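# Load a black handle housing into the left screwdriving nest

## Task

Raise the green lid of the empty nest on the screwdriving machine at the robot's left side, take one black handle housing from the mat and set it into the nest's saddles with its open side facing up and its narrow nose resting in the smaller saddle, then close the lid down over it.

## Robot and tools

Robot: two arms, left_arm and right_arm, each ending in a five-finger hand (left_arm's is a mirrored left hand). Base positions in metres: left_arm (-0.036, +0.326, 0), quat_wxyz (+1.000, 0, 0, +0.002); right_arm (+0.009, -0.319, 0), quat_wxyz (+1.000, 0, 0, +0.021). A two-camera stand sits behind the arms.

Frame: everything uses the scene frame. Origin at table-top height, halfway between the nominal bases; +x forward over the table, +z up, +y toward left_arm. Image left/right does not match the arm names. Printed poses can be wrong by a few cm.

Hand point: a point fixed to each palm, 0.05 m in front of it and 0.15 m from the wrist face. Its +z runs along the straight fingers, +y out of the palm; +x runs across the palm away from the thumb on the right hand and toward the thumb on the left hand. Straight fingertips reach 0.06-0.07 m past the point along +z; finger centre lines lie 0.06 m behind it along -y. Across the palm the hand extends 0.08 m on the little-finger side and 0.02-0.09 m on the thumb side, depending on the thumb. A wrist bracket on the little-finger side reaches 0.10 m across and can strike things.

Row layout (shared by execute_actions and move): 28 numbers, each in [-1, 1], always covering both arms: left dx, dy, dz, rx, ry, rz, thumb_turn, thumb_bend, index, middle, ring, little, force_limit, speed, then the same 14 for the right arm. The six pose numbers are offsets, not poses: measured along scene axes from that arm's Hand target as it was when the action or call began; every row of an action counts from that same start. 1.0 = 0.6 m or 180 degrees; rx, ry, rz form one rotation vector about the Hand target position. Repeating an offset moves further; six zeros re-request the current Hand target. Overlong translations get shortened.

Hand numbers are absolute targets: thumb_turn -1 beside the palm, +1 opposite the fingers; thumb_bend and each finger -1 straight, +1 curled. force_limit maps -1..+1 to about 0..10 N at the fingertip (0..15 N for the two thumb motors). speed rises linearly from near 0 at -1 to full at +0.48, full above; full travel takes 0.49 s. Close at -0.94 or slower for a gentle grip. There is no no-change value: to keep a hand, resend the last eight numbers actually sent to it; if none yet, send hand_measured plus hand_force_limit and hand_speed. Index fingertip centre (y, z) from the point: (-0.06, +0.06) straight, (0, +0.02) half, (0, -0.01) three-quarter, (-0.01, -0.04) closed. Thumb in front grips objects 0.035-0.065 m thick, handles down to 0.025 m.

Motors start only on a target change of 0.002 or more, stop at the target or at force_limit, then lock (holding at least 15 N). A closing target sent while load already meets force_limit is wasted. To grip harder, raise force_limit and send a target more closed than hand_measured; to loosen, send one more open.

execute_actions: actions = list of actions, each up to 15 rows at 1/30 s; a short action repeats its last row to fill 15 steps (0.5 s). cameras: names, ["all"], [] or null; images come only for an empty actions list or when named.

move: target = one row or up to 15 rows, all offsets from the same starting Hand targets (not chained). Straight paths, no obstacle avoidance, total capped at 10 s. speed in m/s, 0.002-4.3, default 0.25 (turns up to twice that in rad/s), one value or one per target. blend in m rounds corners; 0 stops at each target. blocking=false returns after about 0.5 s while the move continues. Hand numbers of the first target go out at the start; later ones on arrival once everything rests. Keep paths away from an arm's own base. The result adds a move: line (done, off_target, moving, held, fault) and limits (paced = pose clipped, held = steps withheld). done means within 10 mm and 2 degrees.

wait: seconds 0-10; arms hold; a running move continues and the wait ends early when it does. stop: brakes the running move. zoom_image: camera plus region [x0, y0, x1, y1] in pixels, at most 504 by 504, on the newest images. show_instructions: shows the reference pages. finished_scene: optional scene 1; ends the scene for good.

Results: end_effector_position (m), end_effector_quat_wxyz, Hand target (next offsets' origin), joint positions, velocities (dropped when within noise), torques (positive toward larger angle, include arm weight, noisy; numbers 3 and 4 wrap at ±28 N m), hand_measured, hand_stopped_by (moving, target, force, stalled, fault), hand_load_n (positive = finger pushed open; near 0 after losing a grip), hand_force_limit, hand_speed, motor temperatures. MOTOR HOT appears at 85 °C; at 100 °C an OVER-TEMPERATURE FAULT drops that arm for 30-60 s or more.

Control quirks: orientation is clipped each step to 40 degrees from the measured one. Hands often settle 1-3 cm (up to 5) short of target, mostly low; that is not contact. The next command, even zeros, re-requests the target; add the missing distance if needed. Small moves may not start; the elbow can sag under load; a wrist near the first joint's axis can swing the whole arm. Joint ranges (rad): waist ±2.880, shoulder 0-3.142, elbow 0-3.019, wrist pitch -1.693 to 1.571, wrist yaw ±1.571, wrist roll ±2.094.

Cameras: cam_head_left, cam_head_right, cam_high, cam_low, cam_left_wrist, cam_right_wrist, all 672x504.

Avoid: dropping parts or letting go while they move, fast impacts on fixed or heavy things, hard pushes, overloading fingers, arms touching each other or a hand closing on the other's fingers, and anything ending off the table. Holding loads or straining toward unreachable poses heats motors. To end a push, command the target back past the hand point. Loose objects may be nudged now and then.

Each tool is called after "Emit:" by a JSON object that holds its "fn" and its "kwargs".

Reference images:

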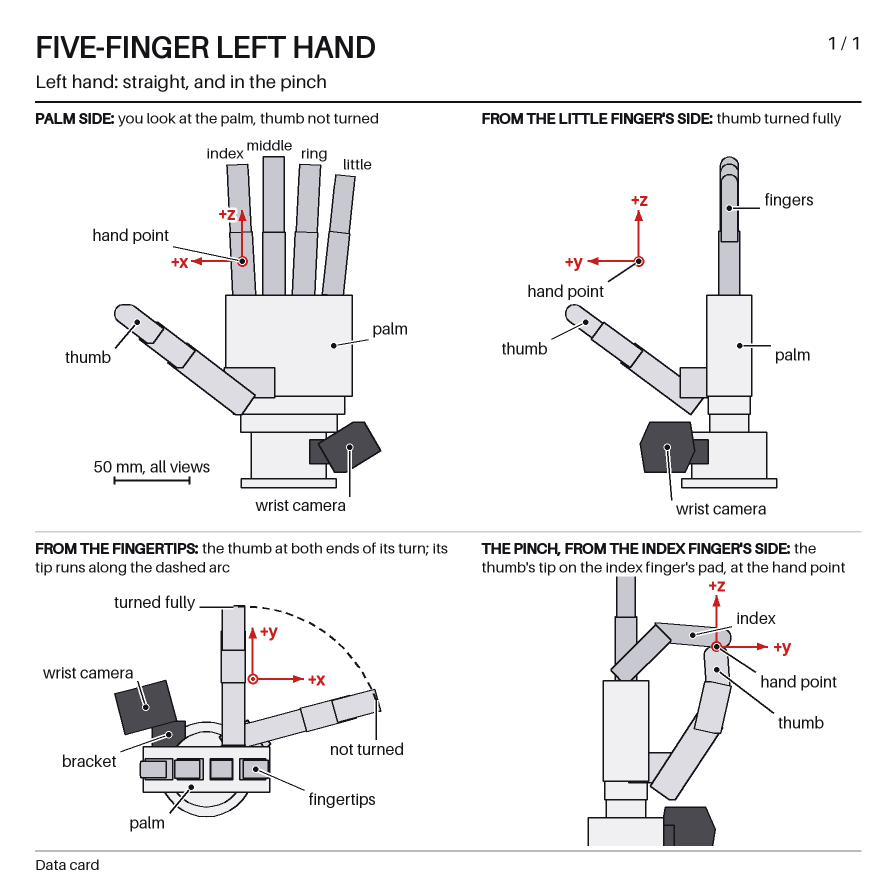

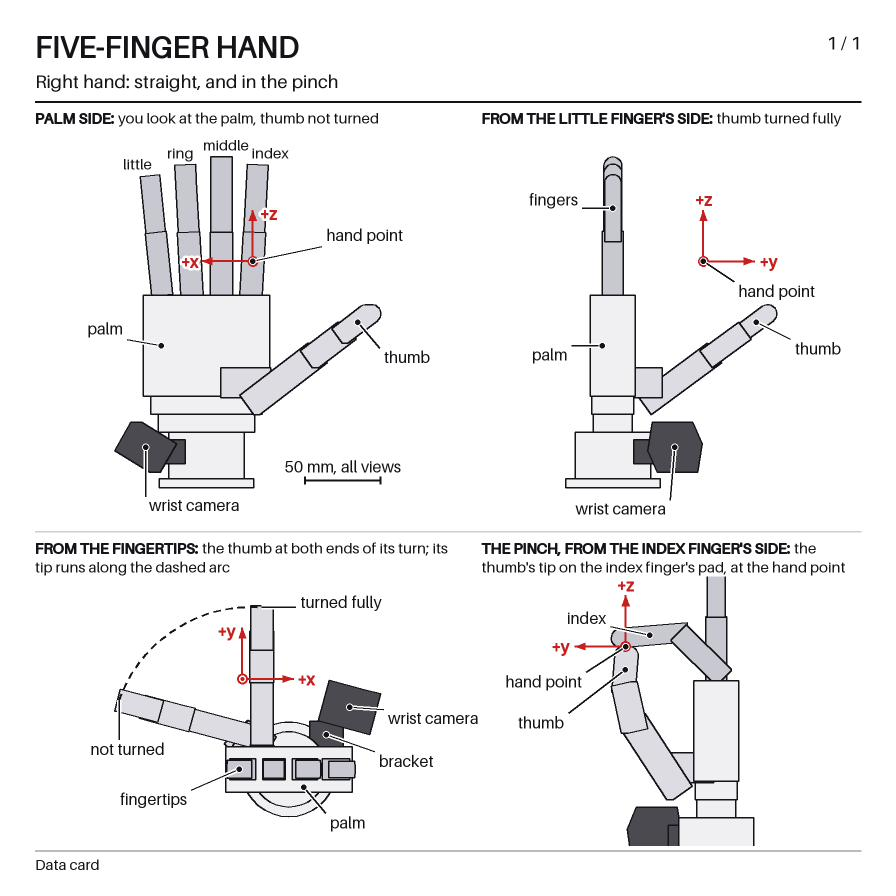

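## Session

Emit:
{"fn": "execute_actions", "kwargs": {"actions": []}}

Scene clock: 0.00 s.
left_arm: end_effector_position=(+0.0964, -0.1255, +0.3437) hand_measured=(-1.000, -1.000, -1.000, -1.000, -1.000, -1.000) hand_load_n=(+0.0, +0.0, +0.0, +0.0, +0.0, +0.0) hand_stopped_by=(target, target, target, target, target, target) hand_force_limit=0.00 hand_speed=-0.80 end_effector_quat_wxyz=(-0.033, -0.272, +0.912, -0.305) | right_arm: end_effector_position=(+0.3050, -0.7234, +0.3003) hand_measured=(-1.000, -1.000, -1.000, -1.000, -1.000, -1.000) hand_load_n=(+0.0, +0.0, +0.0, +0.0, +0.0, +0.0) hand_stopped_by=(target, target, target, target, target, target) hand_force_limit=0.00 hand_speed=-0.80 end_effector_quat_wxyz=(+0.194, +0.590, +0.644, +0.447)
Joint positions: left_arm=[-1.14 1.301 1.496 -1.159 0.147 -0.189] | right_arm=[-1.381 1.587 1.389 -1.668 -0.991 1.554]
Joint velocities: within noise
Joint torques (N m): no reading
Motor temperatures (°C): left_arm=[33 37 32 33 28 25] | right_arm=[24 30 28 25 25 30]
Heat: left arm: hottest shoulder 37 °C; right arm: hottest shoulder 30 °C.
Hand target: left_arm +0.0954, -0.1321, +0.3654; -0.033, -0.266, +0.906, -0.329 | right_arm +0.3038, -0.7285, +0.3100; +0.204, +0.587, +0.646, +0.443

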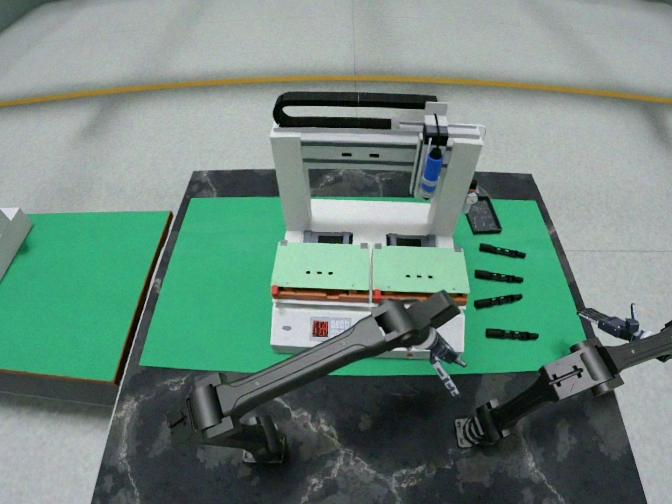

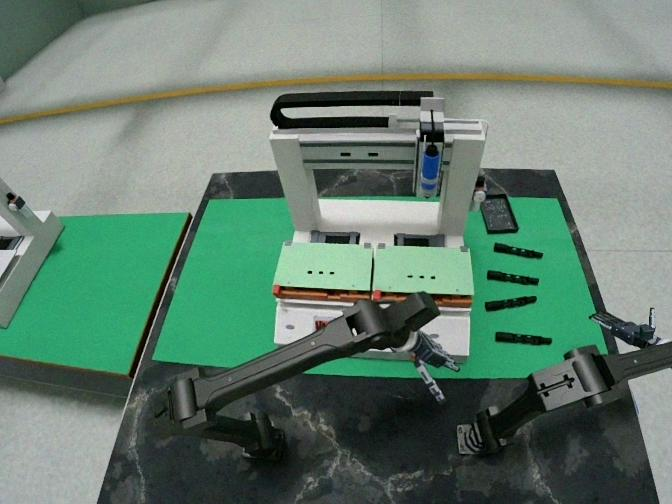

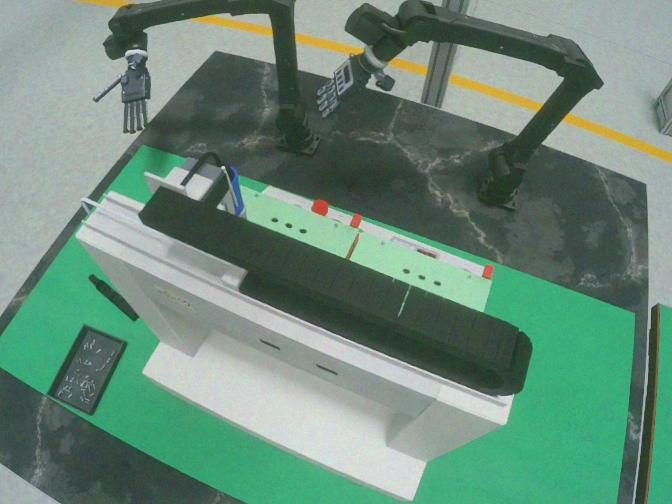

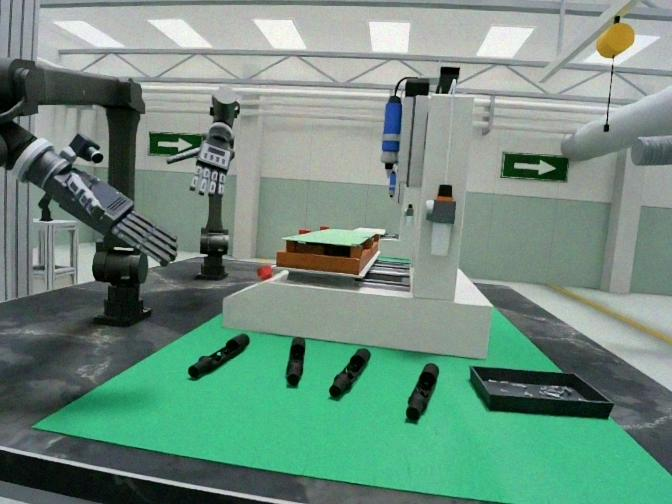

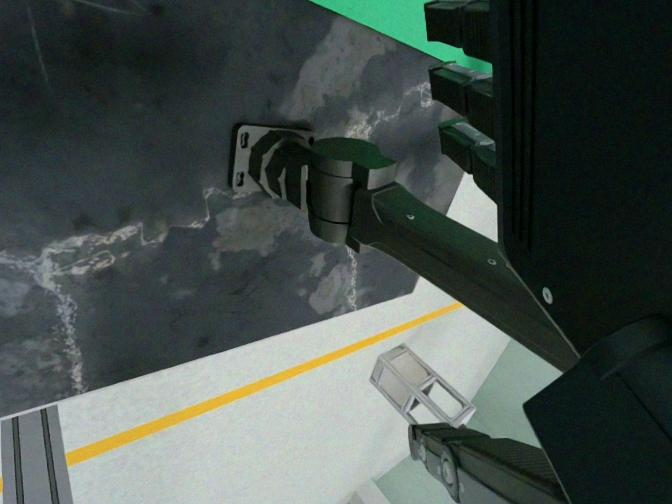

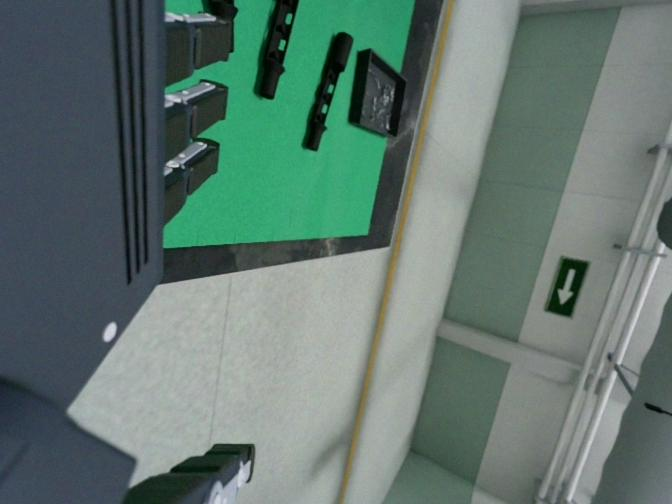

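Emit:
{"fn": "zoom_image", "kwargs": {"camera": "cam_head_left", "region": [250, 200, 500, 380]}}

Emit:
{"fn": "zoom_image", "kwargs": {"camera": "cam_head_right", "region": [460, 220, 580, 360]}}

Emit:
{"fn": "zoom_image", "kwargs": {"camera": "cam_low", "region": [180, 210, 500, 430]}}

Emit:
{"fn": "zoom_image", "kwargs": {"camera": "cam_high", "region": [200, 160, 520, 340]}}

Scaled by 2.016 from the camera's 672x504 image, which has a finer 960x720 frame.

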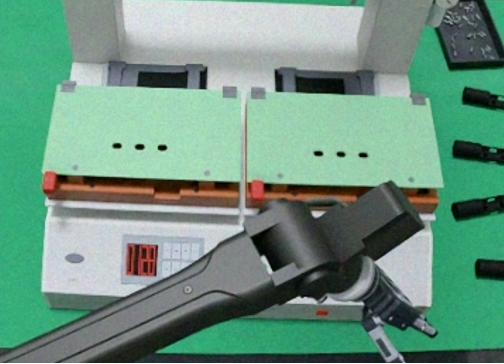

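Scaled by 3.600 from the camera's 672x504 image, which has a finer 960x720 frame.

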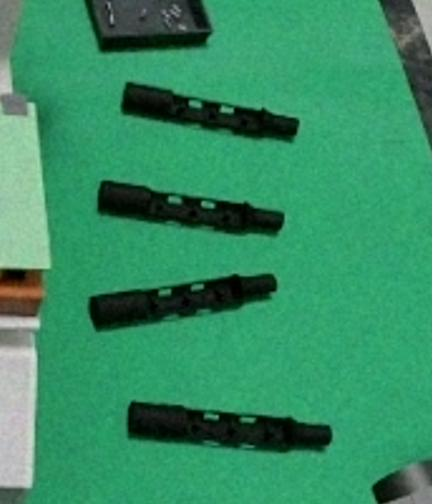

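Scaled by 1.575 from the camera's 672x504 image, which has a finer 960x720 frame.

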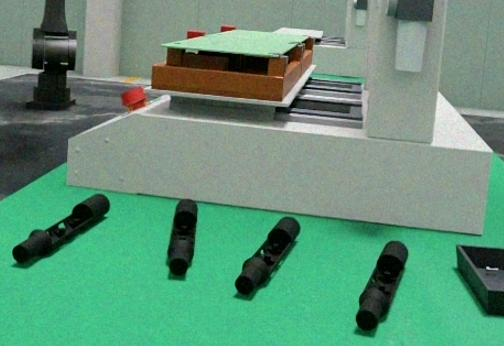

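Scaled by 1.575 from the camera's 672x504 image, which has a finer 960x720 frame.

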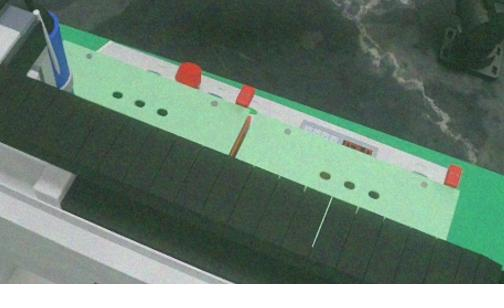

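Emit:
{"fn": "zoom_image", "kwargs": {"camera": "cam_head_right", "region": [480, 320, 560, 355]}}

Emit:
{"fn": "zoom_image", "kwargs": {"camera": "cam_low", "region": [180, 325, 310, 400]}}

Emit:
{"fn": "zoom_image", "kwargs": {"camera": "cam_low", "region": [310, 335, 460, 425]}}

Emit:
{"fn": "zoom_image", "kwargs": {"camera": "cam_right_wrist", "region": [160, 0, 440, 200]}}

Emit:
{"fn": "zoom_image", "kwargs": {"camera": "cam_low", "region": [240, 210, 420, 320]}}

Scaled by 6.300 from the camera's 672x504 image, which has a finer 960x720 frame.

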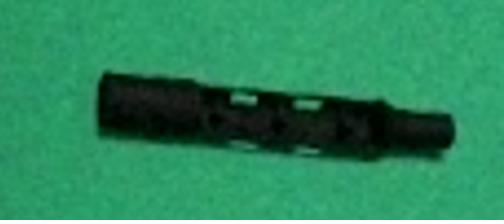

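Scaled by 3.877 from the camera's 672x504 image, which has a finer 960x720 frame.

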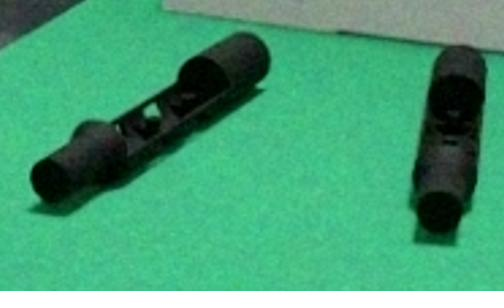

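Scaled by 3.360 from the camera's 672x504 image, which has a finer 960x720 frame.

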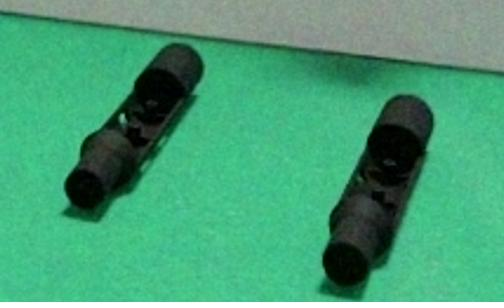

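Scaled by 1.800 from the camera's 672x504 image, which has a finer 960x720 frame.

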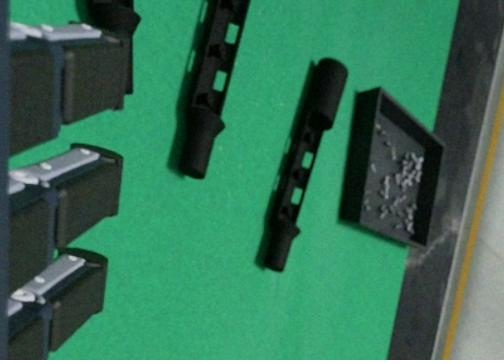

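Scaled by 2.800 from the camera's 672x504 image, which has a finer 960x720 frame.

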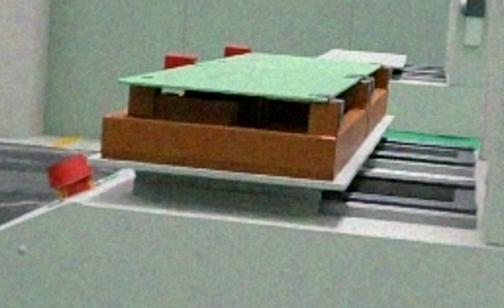

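Emit:
{"fn": "zoom_image", "kwargs": {"camera": "cam_head_left", "region": [140, 360, 320, 480]}}

Emit:
{"fn": "zoom_image", "kwargs": {"camera": "cam_head_left", "region": [400, 330, 620, 480]}}

Emit:
{"fn": "zoom_image", "kwargs": {"camera": "cam_head_right", "region": [150, 360, 330, 480]}}

Emit:
{"fn": "zoom_image", "kwargs": {"camera": "cam_head_right", "region": [400, 330, 620, 480]}}

Scaled by 2.800 from the camera's 672x504 image, which has a finer 960x720 frame.

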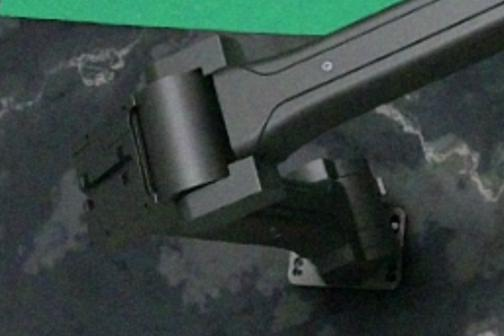

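Scaled by 2.291 from the camera's 672x504 image, which has a finer 960x720 frame.

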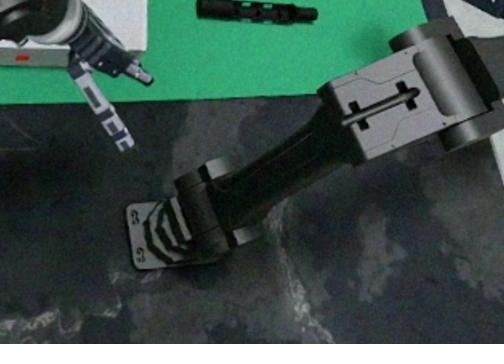

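Scaled by 2.800 from the camera's 672x504 image, which has a finer 960x720 frame.

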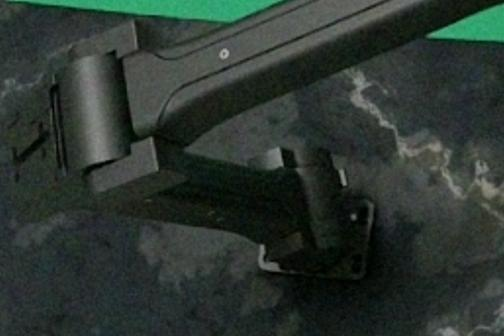

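Scaled by 2.291 from the camera's 672x504 image, which has a finer 960x720 frame.

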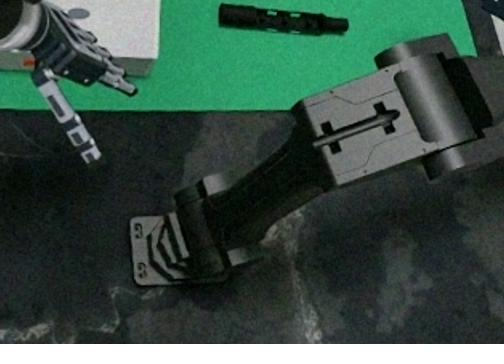

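Emit:
{"fn": "move", "kwargs": {"target": [0.258, 0.47, 0.06, 0.0125, -0.1324, 0.3508, -1, -1, -1, -1, -1, -1, 0, -0.8, 0, 0, 0, 0, 0, 0, -1, -1, -1, -1, -1, -1, 0, -0.8], "cameras": ["all"]}}

Scene clock: 209.93 s.
left_arm: end_effector_position=(+0.2478, +0.1497, +0.3895) hand_measured=(-1.000, -1.000, -1.000, -1.000, -1.000, -1.000) hand_load_n=(-0.5, +0.0, +0.0, +0.0, +0.0, +0.0) hand_stopped_by=(target, target, target, target, target, target) hand_force_limit=0.00 hand_speed=-0.80 end_effector_quat_wxyz=(-0.325, +0.620, -0.645, +0.308) | right_arm: end_effector_position=(+0.3050, -0.7234, +0.3003) hand_measured=(-1.000, -1.000, -1.000, -1.000, -1.000, -1.000) hand_load_n=(+0.0, +0.0, +0.0, +0.0, +0.0, +0.0) hand_stopped_by=(target, target, target, target, target, target) hand_force_limit=0.00 hand_speed=-0.80 end_effector_quat_wxyz=(+0.194, +0.590, +0.644, +0.447)
Joint positions: left_arm=[-0.737 0.841 1.244 -1.197 -0.569 -0.455] | right_arm=[-1.381 1.587 1.389 -1.668 -0.991 1.554]
Joint torques (N m): left_arm=[-0.56 -3.19 9.58 1.95 -0.49 -0.19] | right_arm=[-0.32 -10.7 10.33 -0.12 -0.87 -0.06]
Motor temperatures (°C): left_arm=[30 38 52 31 26 24] | right_arm=[23 33 39 25 25 26]
Heat: left arm: hottest elbow 52 °C; right arm: hottest elbow 39 °C.
Hand target: left_arm +0.2502, +0.1499, +0.4014; -0.326, +0.628, -0.627, +0.326 | right_arm +0.3038, -0.7285, +0.3100; +0.204, +0.587, +0.646, +0.443
Off the commanded pose: left_arm 0.012 m, 3 deg | right_arm 0.011 m, 1 deg.
move: off_target (left_arm, right_arm)

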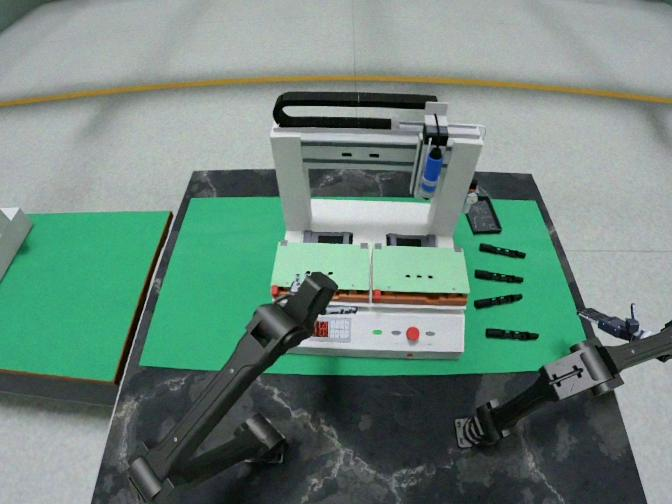

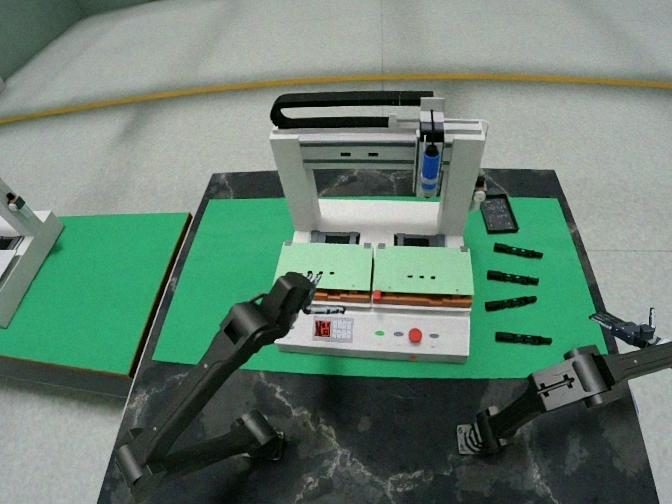

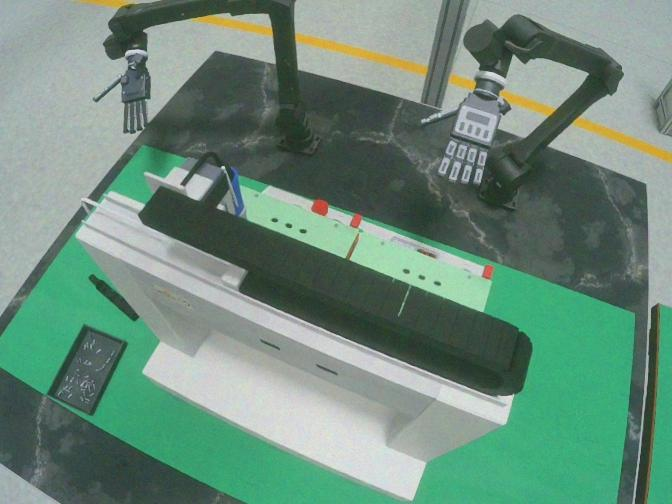

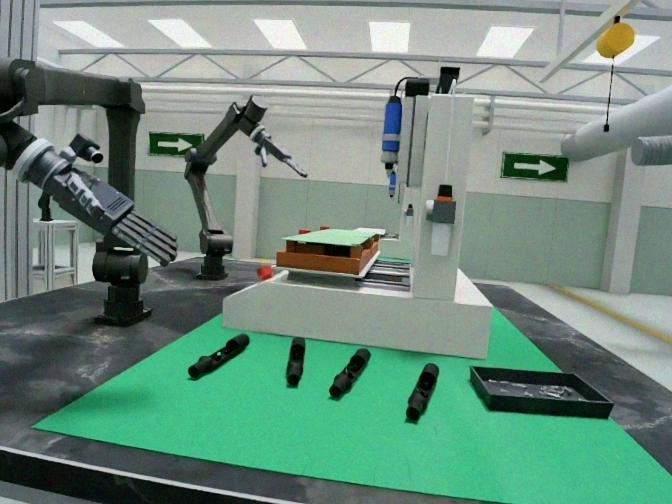

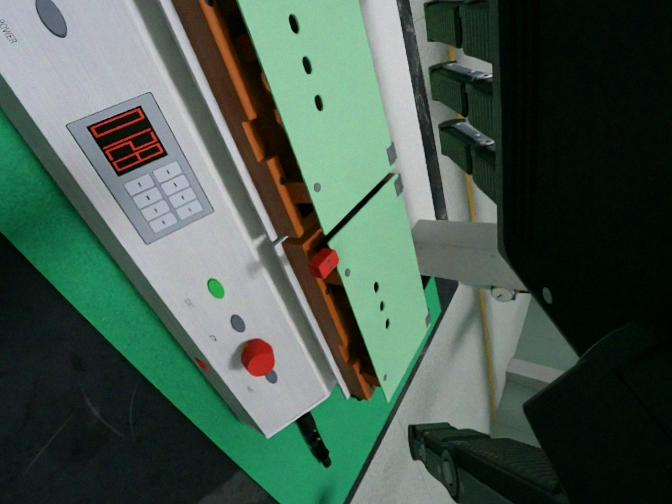

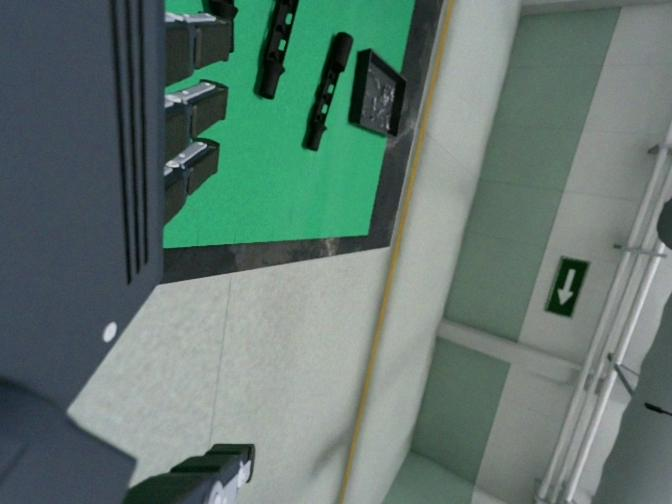

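Emit:
{"fn": "zoom_image", "kwargs": {"camera": "cam_left_wrist", "region": [180, 0, 430, 250]}}

Emit:
{"fn": "zoom_image", "kwargs": {"camera": "cam_left_wrist", "region": [250, 180, 450, 420]}}

Emit:
{"fn": "zoom_image", "kwargs": {"camera": "cam_head_left", "region": [330, 230, 550, 350]}}

Scaled by 2.016 from the camera's 672x504 image, which has a finer 960x720 frame.

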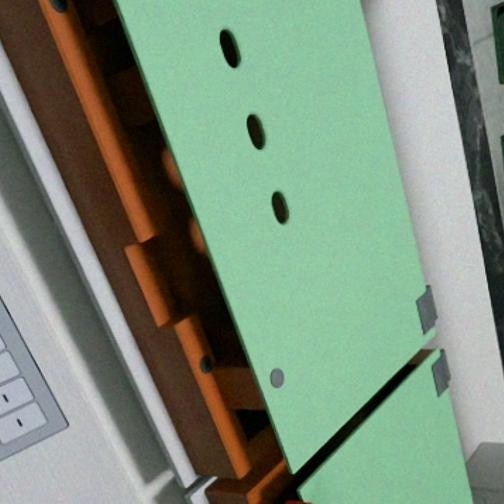

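Scaled by 2.100 from the camera's 672x504 image, which has a finer 960x720 frame.

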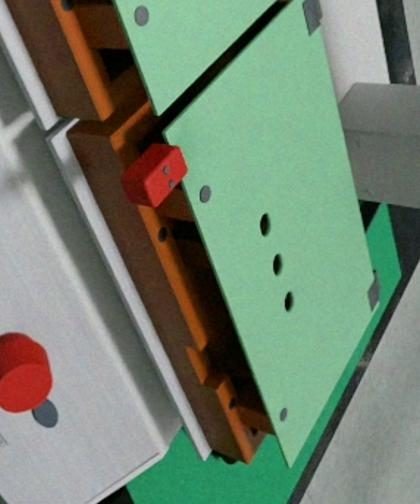

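Scaled by 2.291 from the camera's 672x504 image, which has a finer 960x720 frame.

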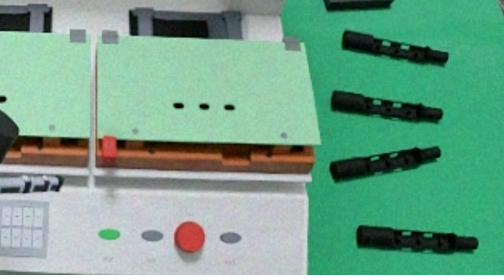

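Emit:
{"fn": "move", "kwargs": {"target": [-0.05, 0.22, -0.03, 0, 0, 0, -1, -1, -1, -1, -1, -1, 0, -0.8, 0, 0, 0, 0, 0, 0, -1, -1, -1, -1, -1, -1, 0, -0.8], "cameras": ["cam_left_wrist", "cam_head_left"]}}

Scene clock: 227.23 s.
left_arm: end_effector_position=(+0.2106, +0.2799, +0.3767) hand_measured=(-1.000, -1.000, -1.000, -1.000, -1.000, -1.000) hand_load_n=(+0.0, +0.0, +0.0, +0.0, +0.0, +0.0) hand_stopped_by=(target, target, target, target, target, target) hand_force_limit=0.00 hand_speed=-0.80 end_effector_quat_wxyz=(-0.315, +0.635, -0.628, +0.322) | right_arm: end_effector_position=(+0.3050, -0.7234, +0.3003) hand_measured=(-1.000, -1.000, -1.000, -1.000, -1.000, -1.000) hand_load_n=(+0.0, +0.0, +0.0, +0.0, +0.0, +0.0) hand_stopped_by=(target, target, target, target, target, target) hand_force_limit=0.00 hand_speed=-0.80 end_effector_quat_wxyz=(+0.194, +0.590, +0.644, +0.447)
Joint positions: left_arm=[-0.111 0.566 1.097 -1.171 -0.082 -0.078] | right_arm=[-1.381 1.587 1.389 -1.668 -0.991 1.554]
Joint torques (N m): left_arm=[-0.5 1.79 9.37 2.73 0.18 0.13] | right_arm=[-0.79 -9.88 10.26 -0.06 -0.82 0.01]
Heat: left arm: hottest elbow 49 °C; right arm: hottest elbow 39 °C.
Hand target: left_arm +0.2202, +0.2819, +0.3834; -0.326, +0.628, -0.627, +0.326 | right_arm +0.3038, -0.7285, +0.3100; +0.204, +0.587, +0.646, +0.443
Off the commanded pose: left_arm 0.012 m, 2 deg | right_arm 0.011 m, 1 deg.
move: off_target (left_arm, right_arm)
Images, in order (width x height): cam_head_left 672x504, cam_left_wrist 672x504.

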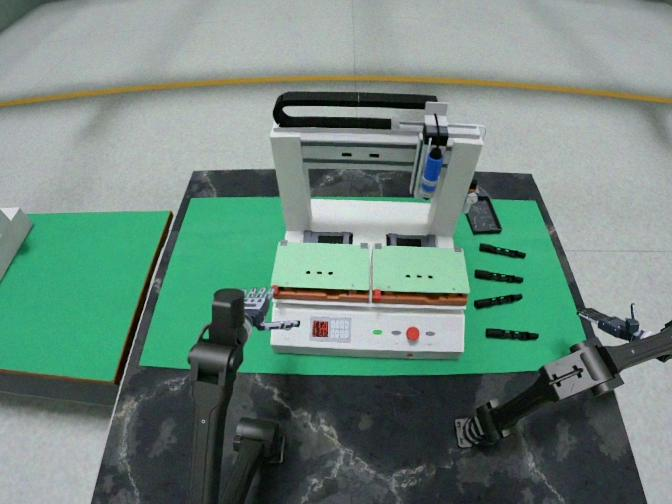

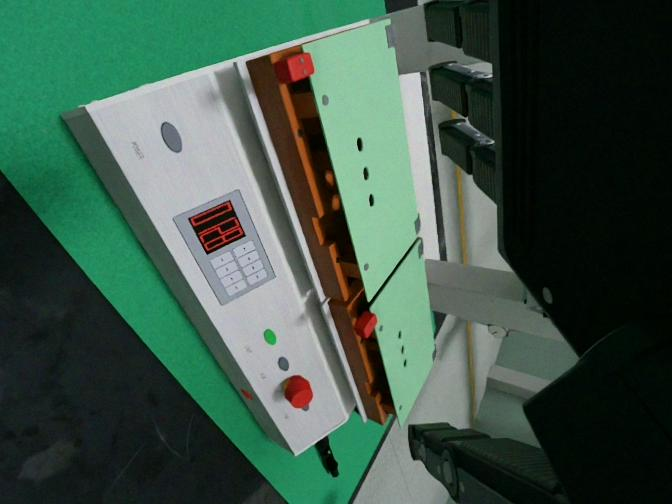

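Emit:
{"fn": "zoom_image", "kwargs": {"camera": "cam_left_wrist", "region": [230, 20, 400, 170]}}

Emit:
{"fn": "zoom_image", "kwargs": {"camera": "cam_left_wrist", "region": [270, 140, 440, 310]}}

Emit:
{"fn": "zoom_image", "kwargs": {"camera": "cam_left_wrist", "region": [320, 260, 460, 440]}}

Scaled by 2.965 from the camera's 672x504 image, which has a finer 960x720 frame.

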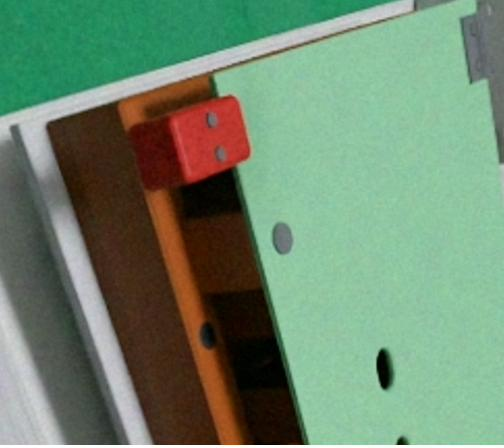

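Scaled by 2.965 from the camera's 672x504 image, which has a finer 960x720 frame.

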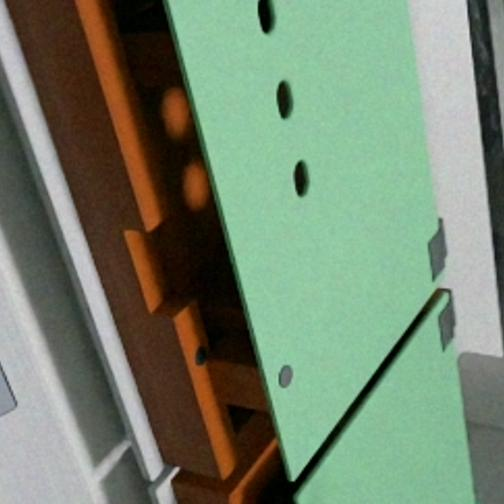

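Scaled by 2.800 from the camera's 672x504 image, which has a finer 960x720 frame.

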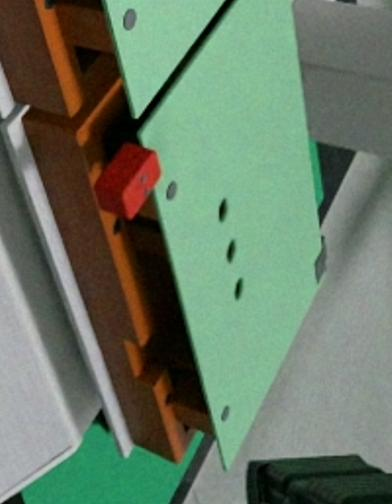

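Emit:
{"fn": "move", "kwargs": {"target": [0, 0, 0, 0, 0, 0, 1, 0, 0, 0, 0, 0, -0.4, 0.2, 0, 0, 0, 0, 0, 0, -1, -1, -1, -1, -1, -1, 0, -0.8], "cameras": ["cam_left_wrist"]}}

Emit:
{"fn": "zoom_image", "kwargs": {"camera": "cam_left_wrist", "region": [270, 0, 672, 300]}}

Scene clock: 308.37 s.
left_arm: end_effector_position=(+0.2109, +0.2800, +0.3769) hand_measured=(+1.000, +0.000, +0.000, +0.000, +0.000, +0.000) hand_load_n=(+0.0, +0.0, +0.0, +0.5, +0.0, +0.0) hand_stopped_by=(target, target, target, target, target, target) hand_force_limit=-0.40 hand_speed=0.20 end_effector_quat_wxyz=(-0.316, +0.634, -0.628, +0.322) | right_arm: end_effector_position=(+0.3050, -0.7234, +0.3003) hand_measured=(-1.000, -1.000, -1.000, -1.000, -1.000, -1.000) hand_load_n=(+0.0, +0.0, +0.0, +0.0, +0.0, +0.0) hand_stopped_by=(target, target, target, target, target, target) hand_force_limit=0.00 hand_speed=-0.80 end_effector_quat_wxyz=(+0.194, +0.590, +0.644, +0.447)
Joint positions: left_arm=[-0.111 0.566 1.097 -1.169 -0.082 -0.074] | right_arm=[-1.381 1.587 1.389 -1.668 -0.991 1.554]
Joint torques (N m): left_arm=[-0.44 1.73 9.35 2.66 0.15 0.12] | right_arm=[-0.44 -10.58 10.26 -0.05 -0.79 -0.02]
Motor temperatures (°C): left_arm=[30 36 46 30 25 24] | right_arm=[23 33 39 25 25 25]
Heat: left arm: hottest elbow 46 °C; right arm: hottest elbow 39 °C.
Hand target: left_arm +0.2202, +0.2819, +0.3834; -0.326, +0.628, -0.627, +0.326 | right_arm +0.3038, -0.7285, +0.3100; +0.204, +0.587, +0.646, +0.443
Off the commanded pose: left_arm 0.012 m, 2 deg | right_arm 0.011 m, 1 deg.
move: off_target (left_arm, right_arm)
Images, in order (width x height): cam_left_wrist 672x504.

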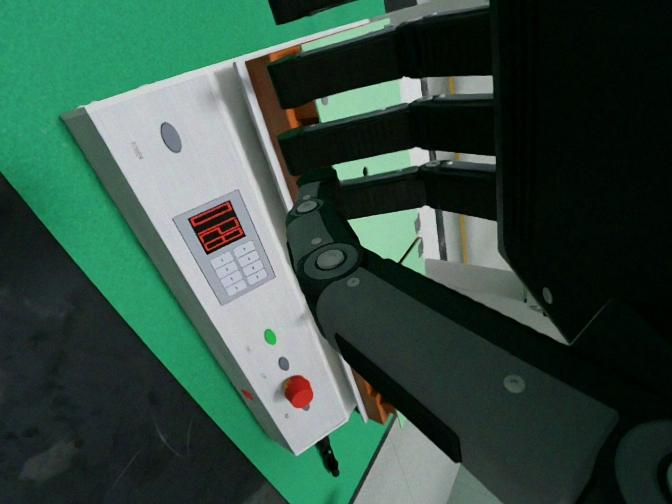

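Scaled by 1.254 from the camera's 672x504 image, which has a finer 960x720 frame.

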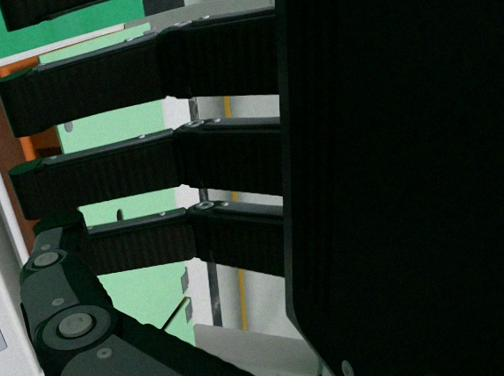

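Emit:
{"fn": "execute_actions", "kwargs": {"actions": []}}

Emit:
{"fn": "zoom_image", "kwargs": {"camera": "cam_head_left", "region": [220, 230, 380, 350]}}

Emit:
{"fn": "zoom_image", "kwargs": {"camera": "cam_head_right", "region": [220, 230, 380, 350]}}

Scene clock: 426.00 s.
left_arm: end_effector_position=(+0.2109, +0.2800, +0.3769) hand_measured=(+1.000, +0.000, +0.000, +0.000, +0.000, +0.000) hand_load_n=(+0.0, +0.0, +0.0, +0.0, +0.0, +0.0) hand_stopped_by=(target, target, target, target, target, target) hand_force_limit=-0.40 hand_speed=0.20 end_effector_quat_wxyz=(-0.316, +0.634, -0.628, +0.322) | right_arm: end_effector_position=(+0.3050, -0.7234, +0.3003) hand_measured=(-1.000, -1.000, -1.000, -1.000, -1.000, -1.000) hand_load_n=(+0.0, +0.0, +0.0, +0.0, +0.0, +0.0) hand_stopped_by=(target, target, target, target, target, target) hand_force_limit=0.00 hand_speed=-0.80 end_effector_quat_wxyz=(+0.194, +0.590, +0.644, +0.447)
Joint positions: left_arm=[-0.111 0.566 1.097 -1.169 -0.082 -0.074] | right_arm=[-1.381 1.587 1.389 -1.668 -0.991 1.554]
Joint velocities: within noise
Joint torques (N m): left_arm=[-0.44 1.73 9.35 2.65 0.14 0.13] | right_arm=[-0.97 -9.88 10.19 -0.2 -0.81 0]
Motor temperatures (°C): left_arm=[29 34 46 30 25 24] | right_arm=[23 33 40 25 25 25]
Heat: left arm: hottest elbow 46 °C; right arm: hottest elbow 40 °C.
Hand target: left_arm +0.2202, +0.2819, +0.3834; -0.326, +0.628, -0.627, +0.326 | right_arm +0.3038, -0.7285, +0.3100; +0.204, +0.587, +0.646, +0.443
Off the commanded pose: left_arm 0.012 m, 2 deg | right_arm 0.011 m, 1 deg.

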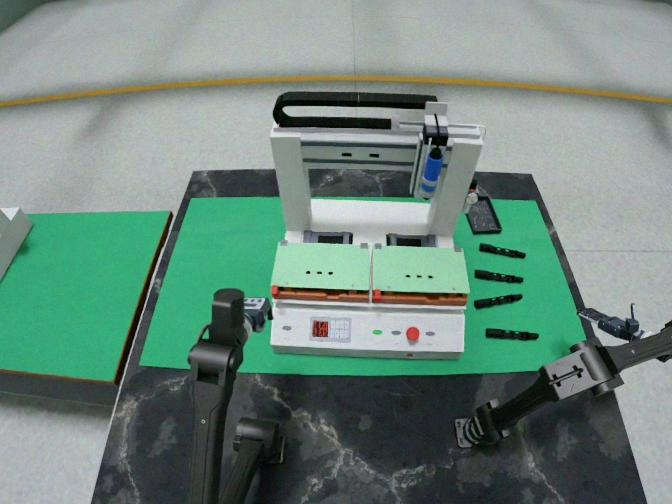

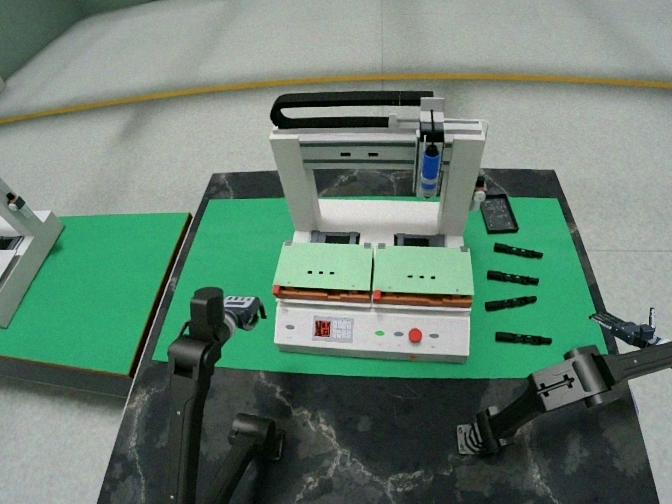

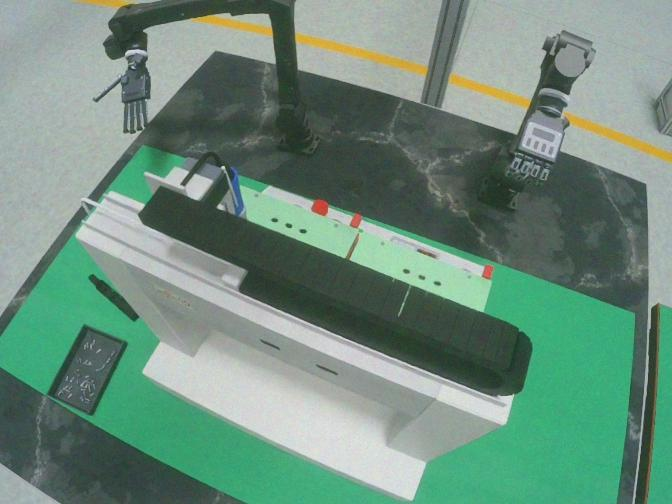

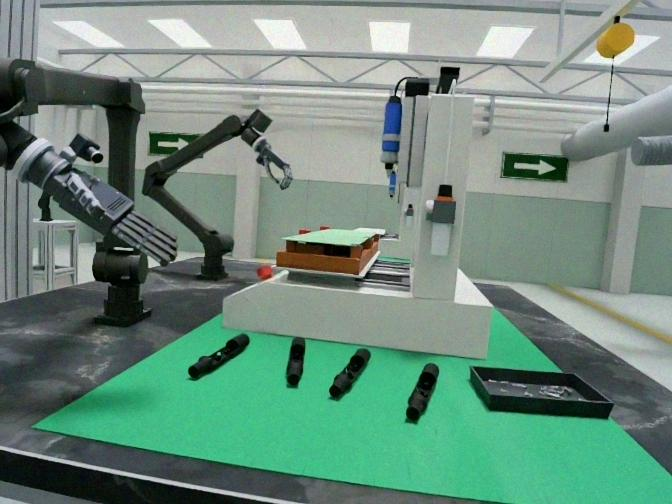

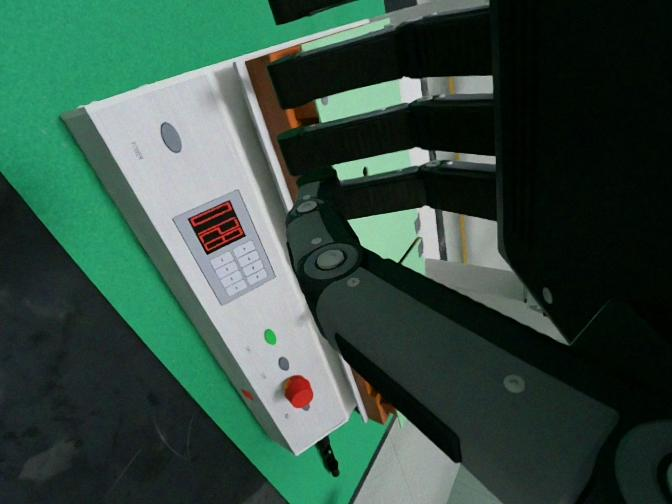

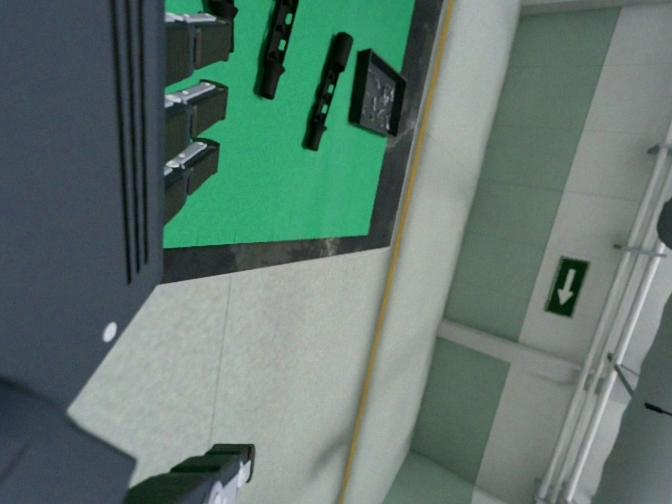

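Scaled by 3.150 from the camera's 672x504 image, which has a finer 960x720 frame.

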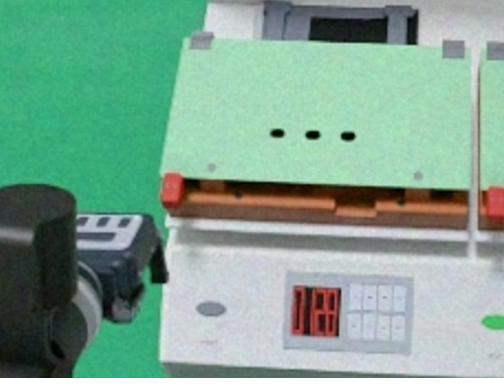

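Scaled by 3.150 from the camera's 672x504 image, which has a finer 960x720 frame.

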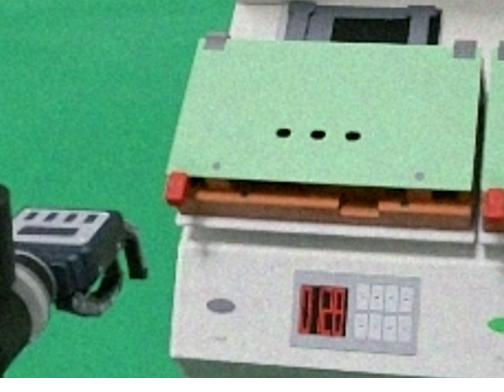

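Emit:
{"fn": "zoom_image", "kwargs": {"camera": "cam_low", "region": [265, 215, 395, 300]}}

Emit:
{"fn": "zoom_image", "kwargs": {"camera": "cam_high", "region": [340, 200, 510, 300]}}

Emit:
{"fn": "zoom_image", "kwargs": {"camera": "cam_head_left", "region": [265, 265, 345, 315]}}

Emit:
{"fn": "zoom_image", "kwargs": {"camera": "cam_head_left", "region": [325, 265, 405, 315]}}

Scaled by 3.877 from the camera's 672x504 image, which has a finer 960x720 frame.

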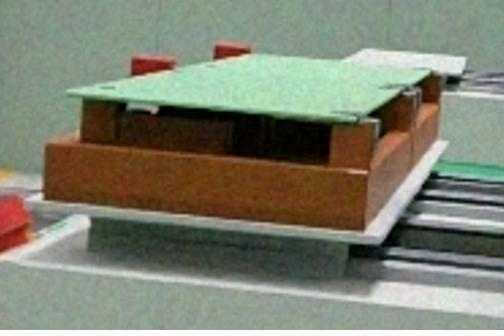

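Scaled by 2.965 from the camera's 672x504 image, which has a finer 960x720 frame.

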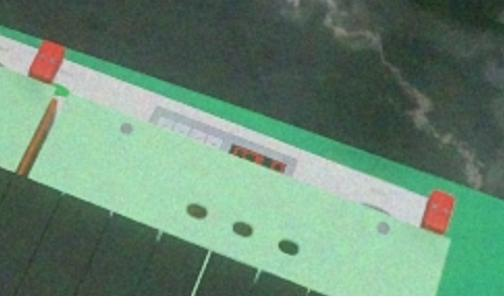

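Scaled by 6.300 from the camera's 672x504 image, which has a finer 960x720 frame.

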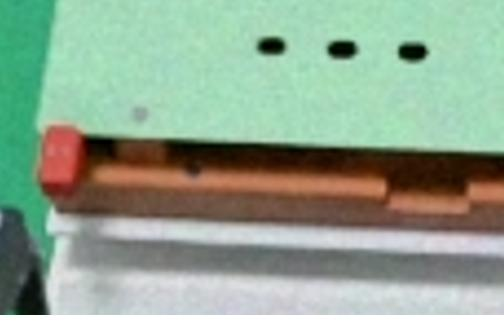

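Scaled by 6.300 from the camera's 672x504 image, which has a finer 960x720 frame.

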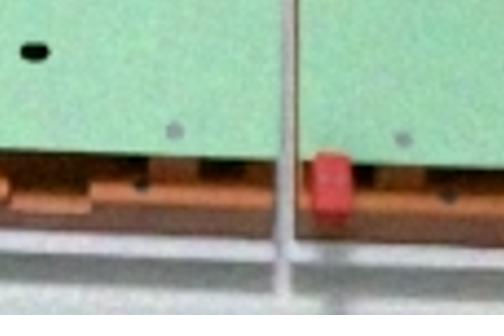

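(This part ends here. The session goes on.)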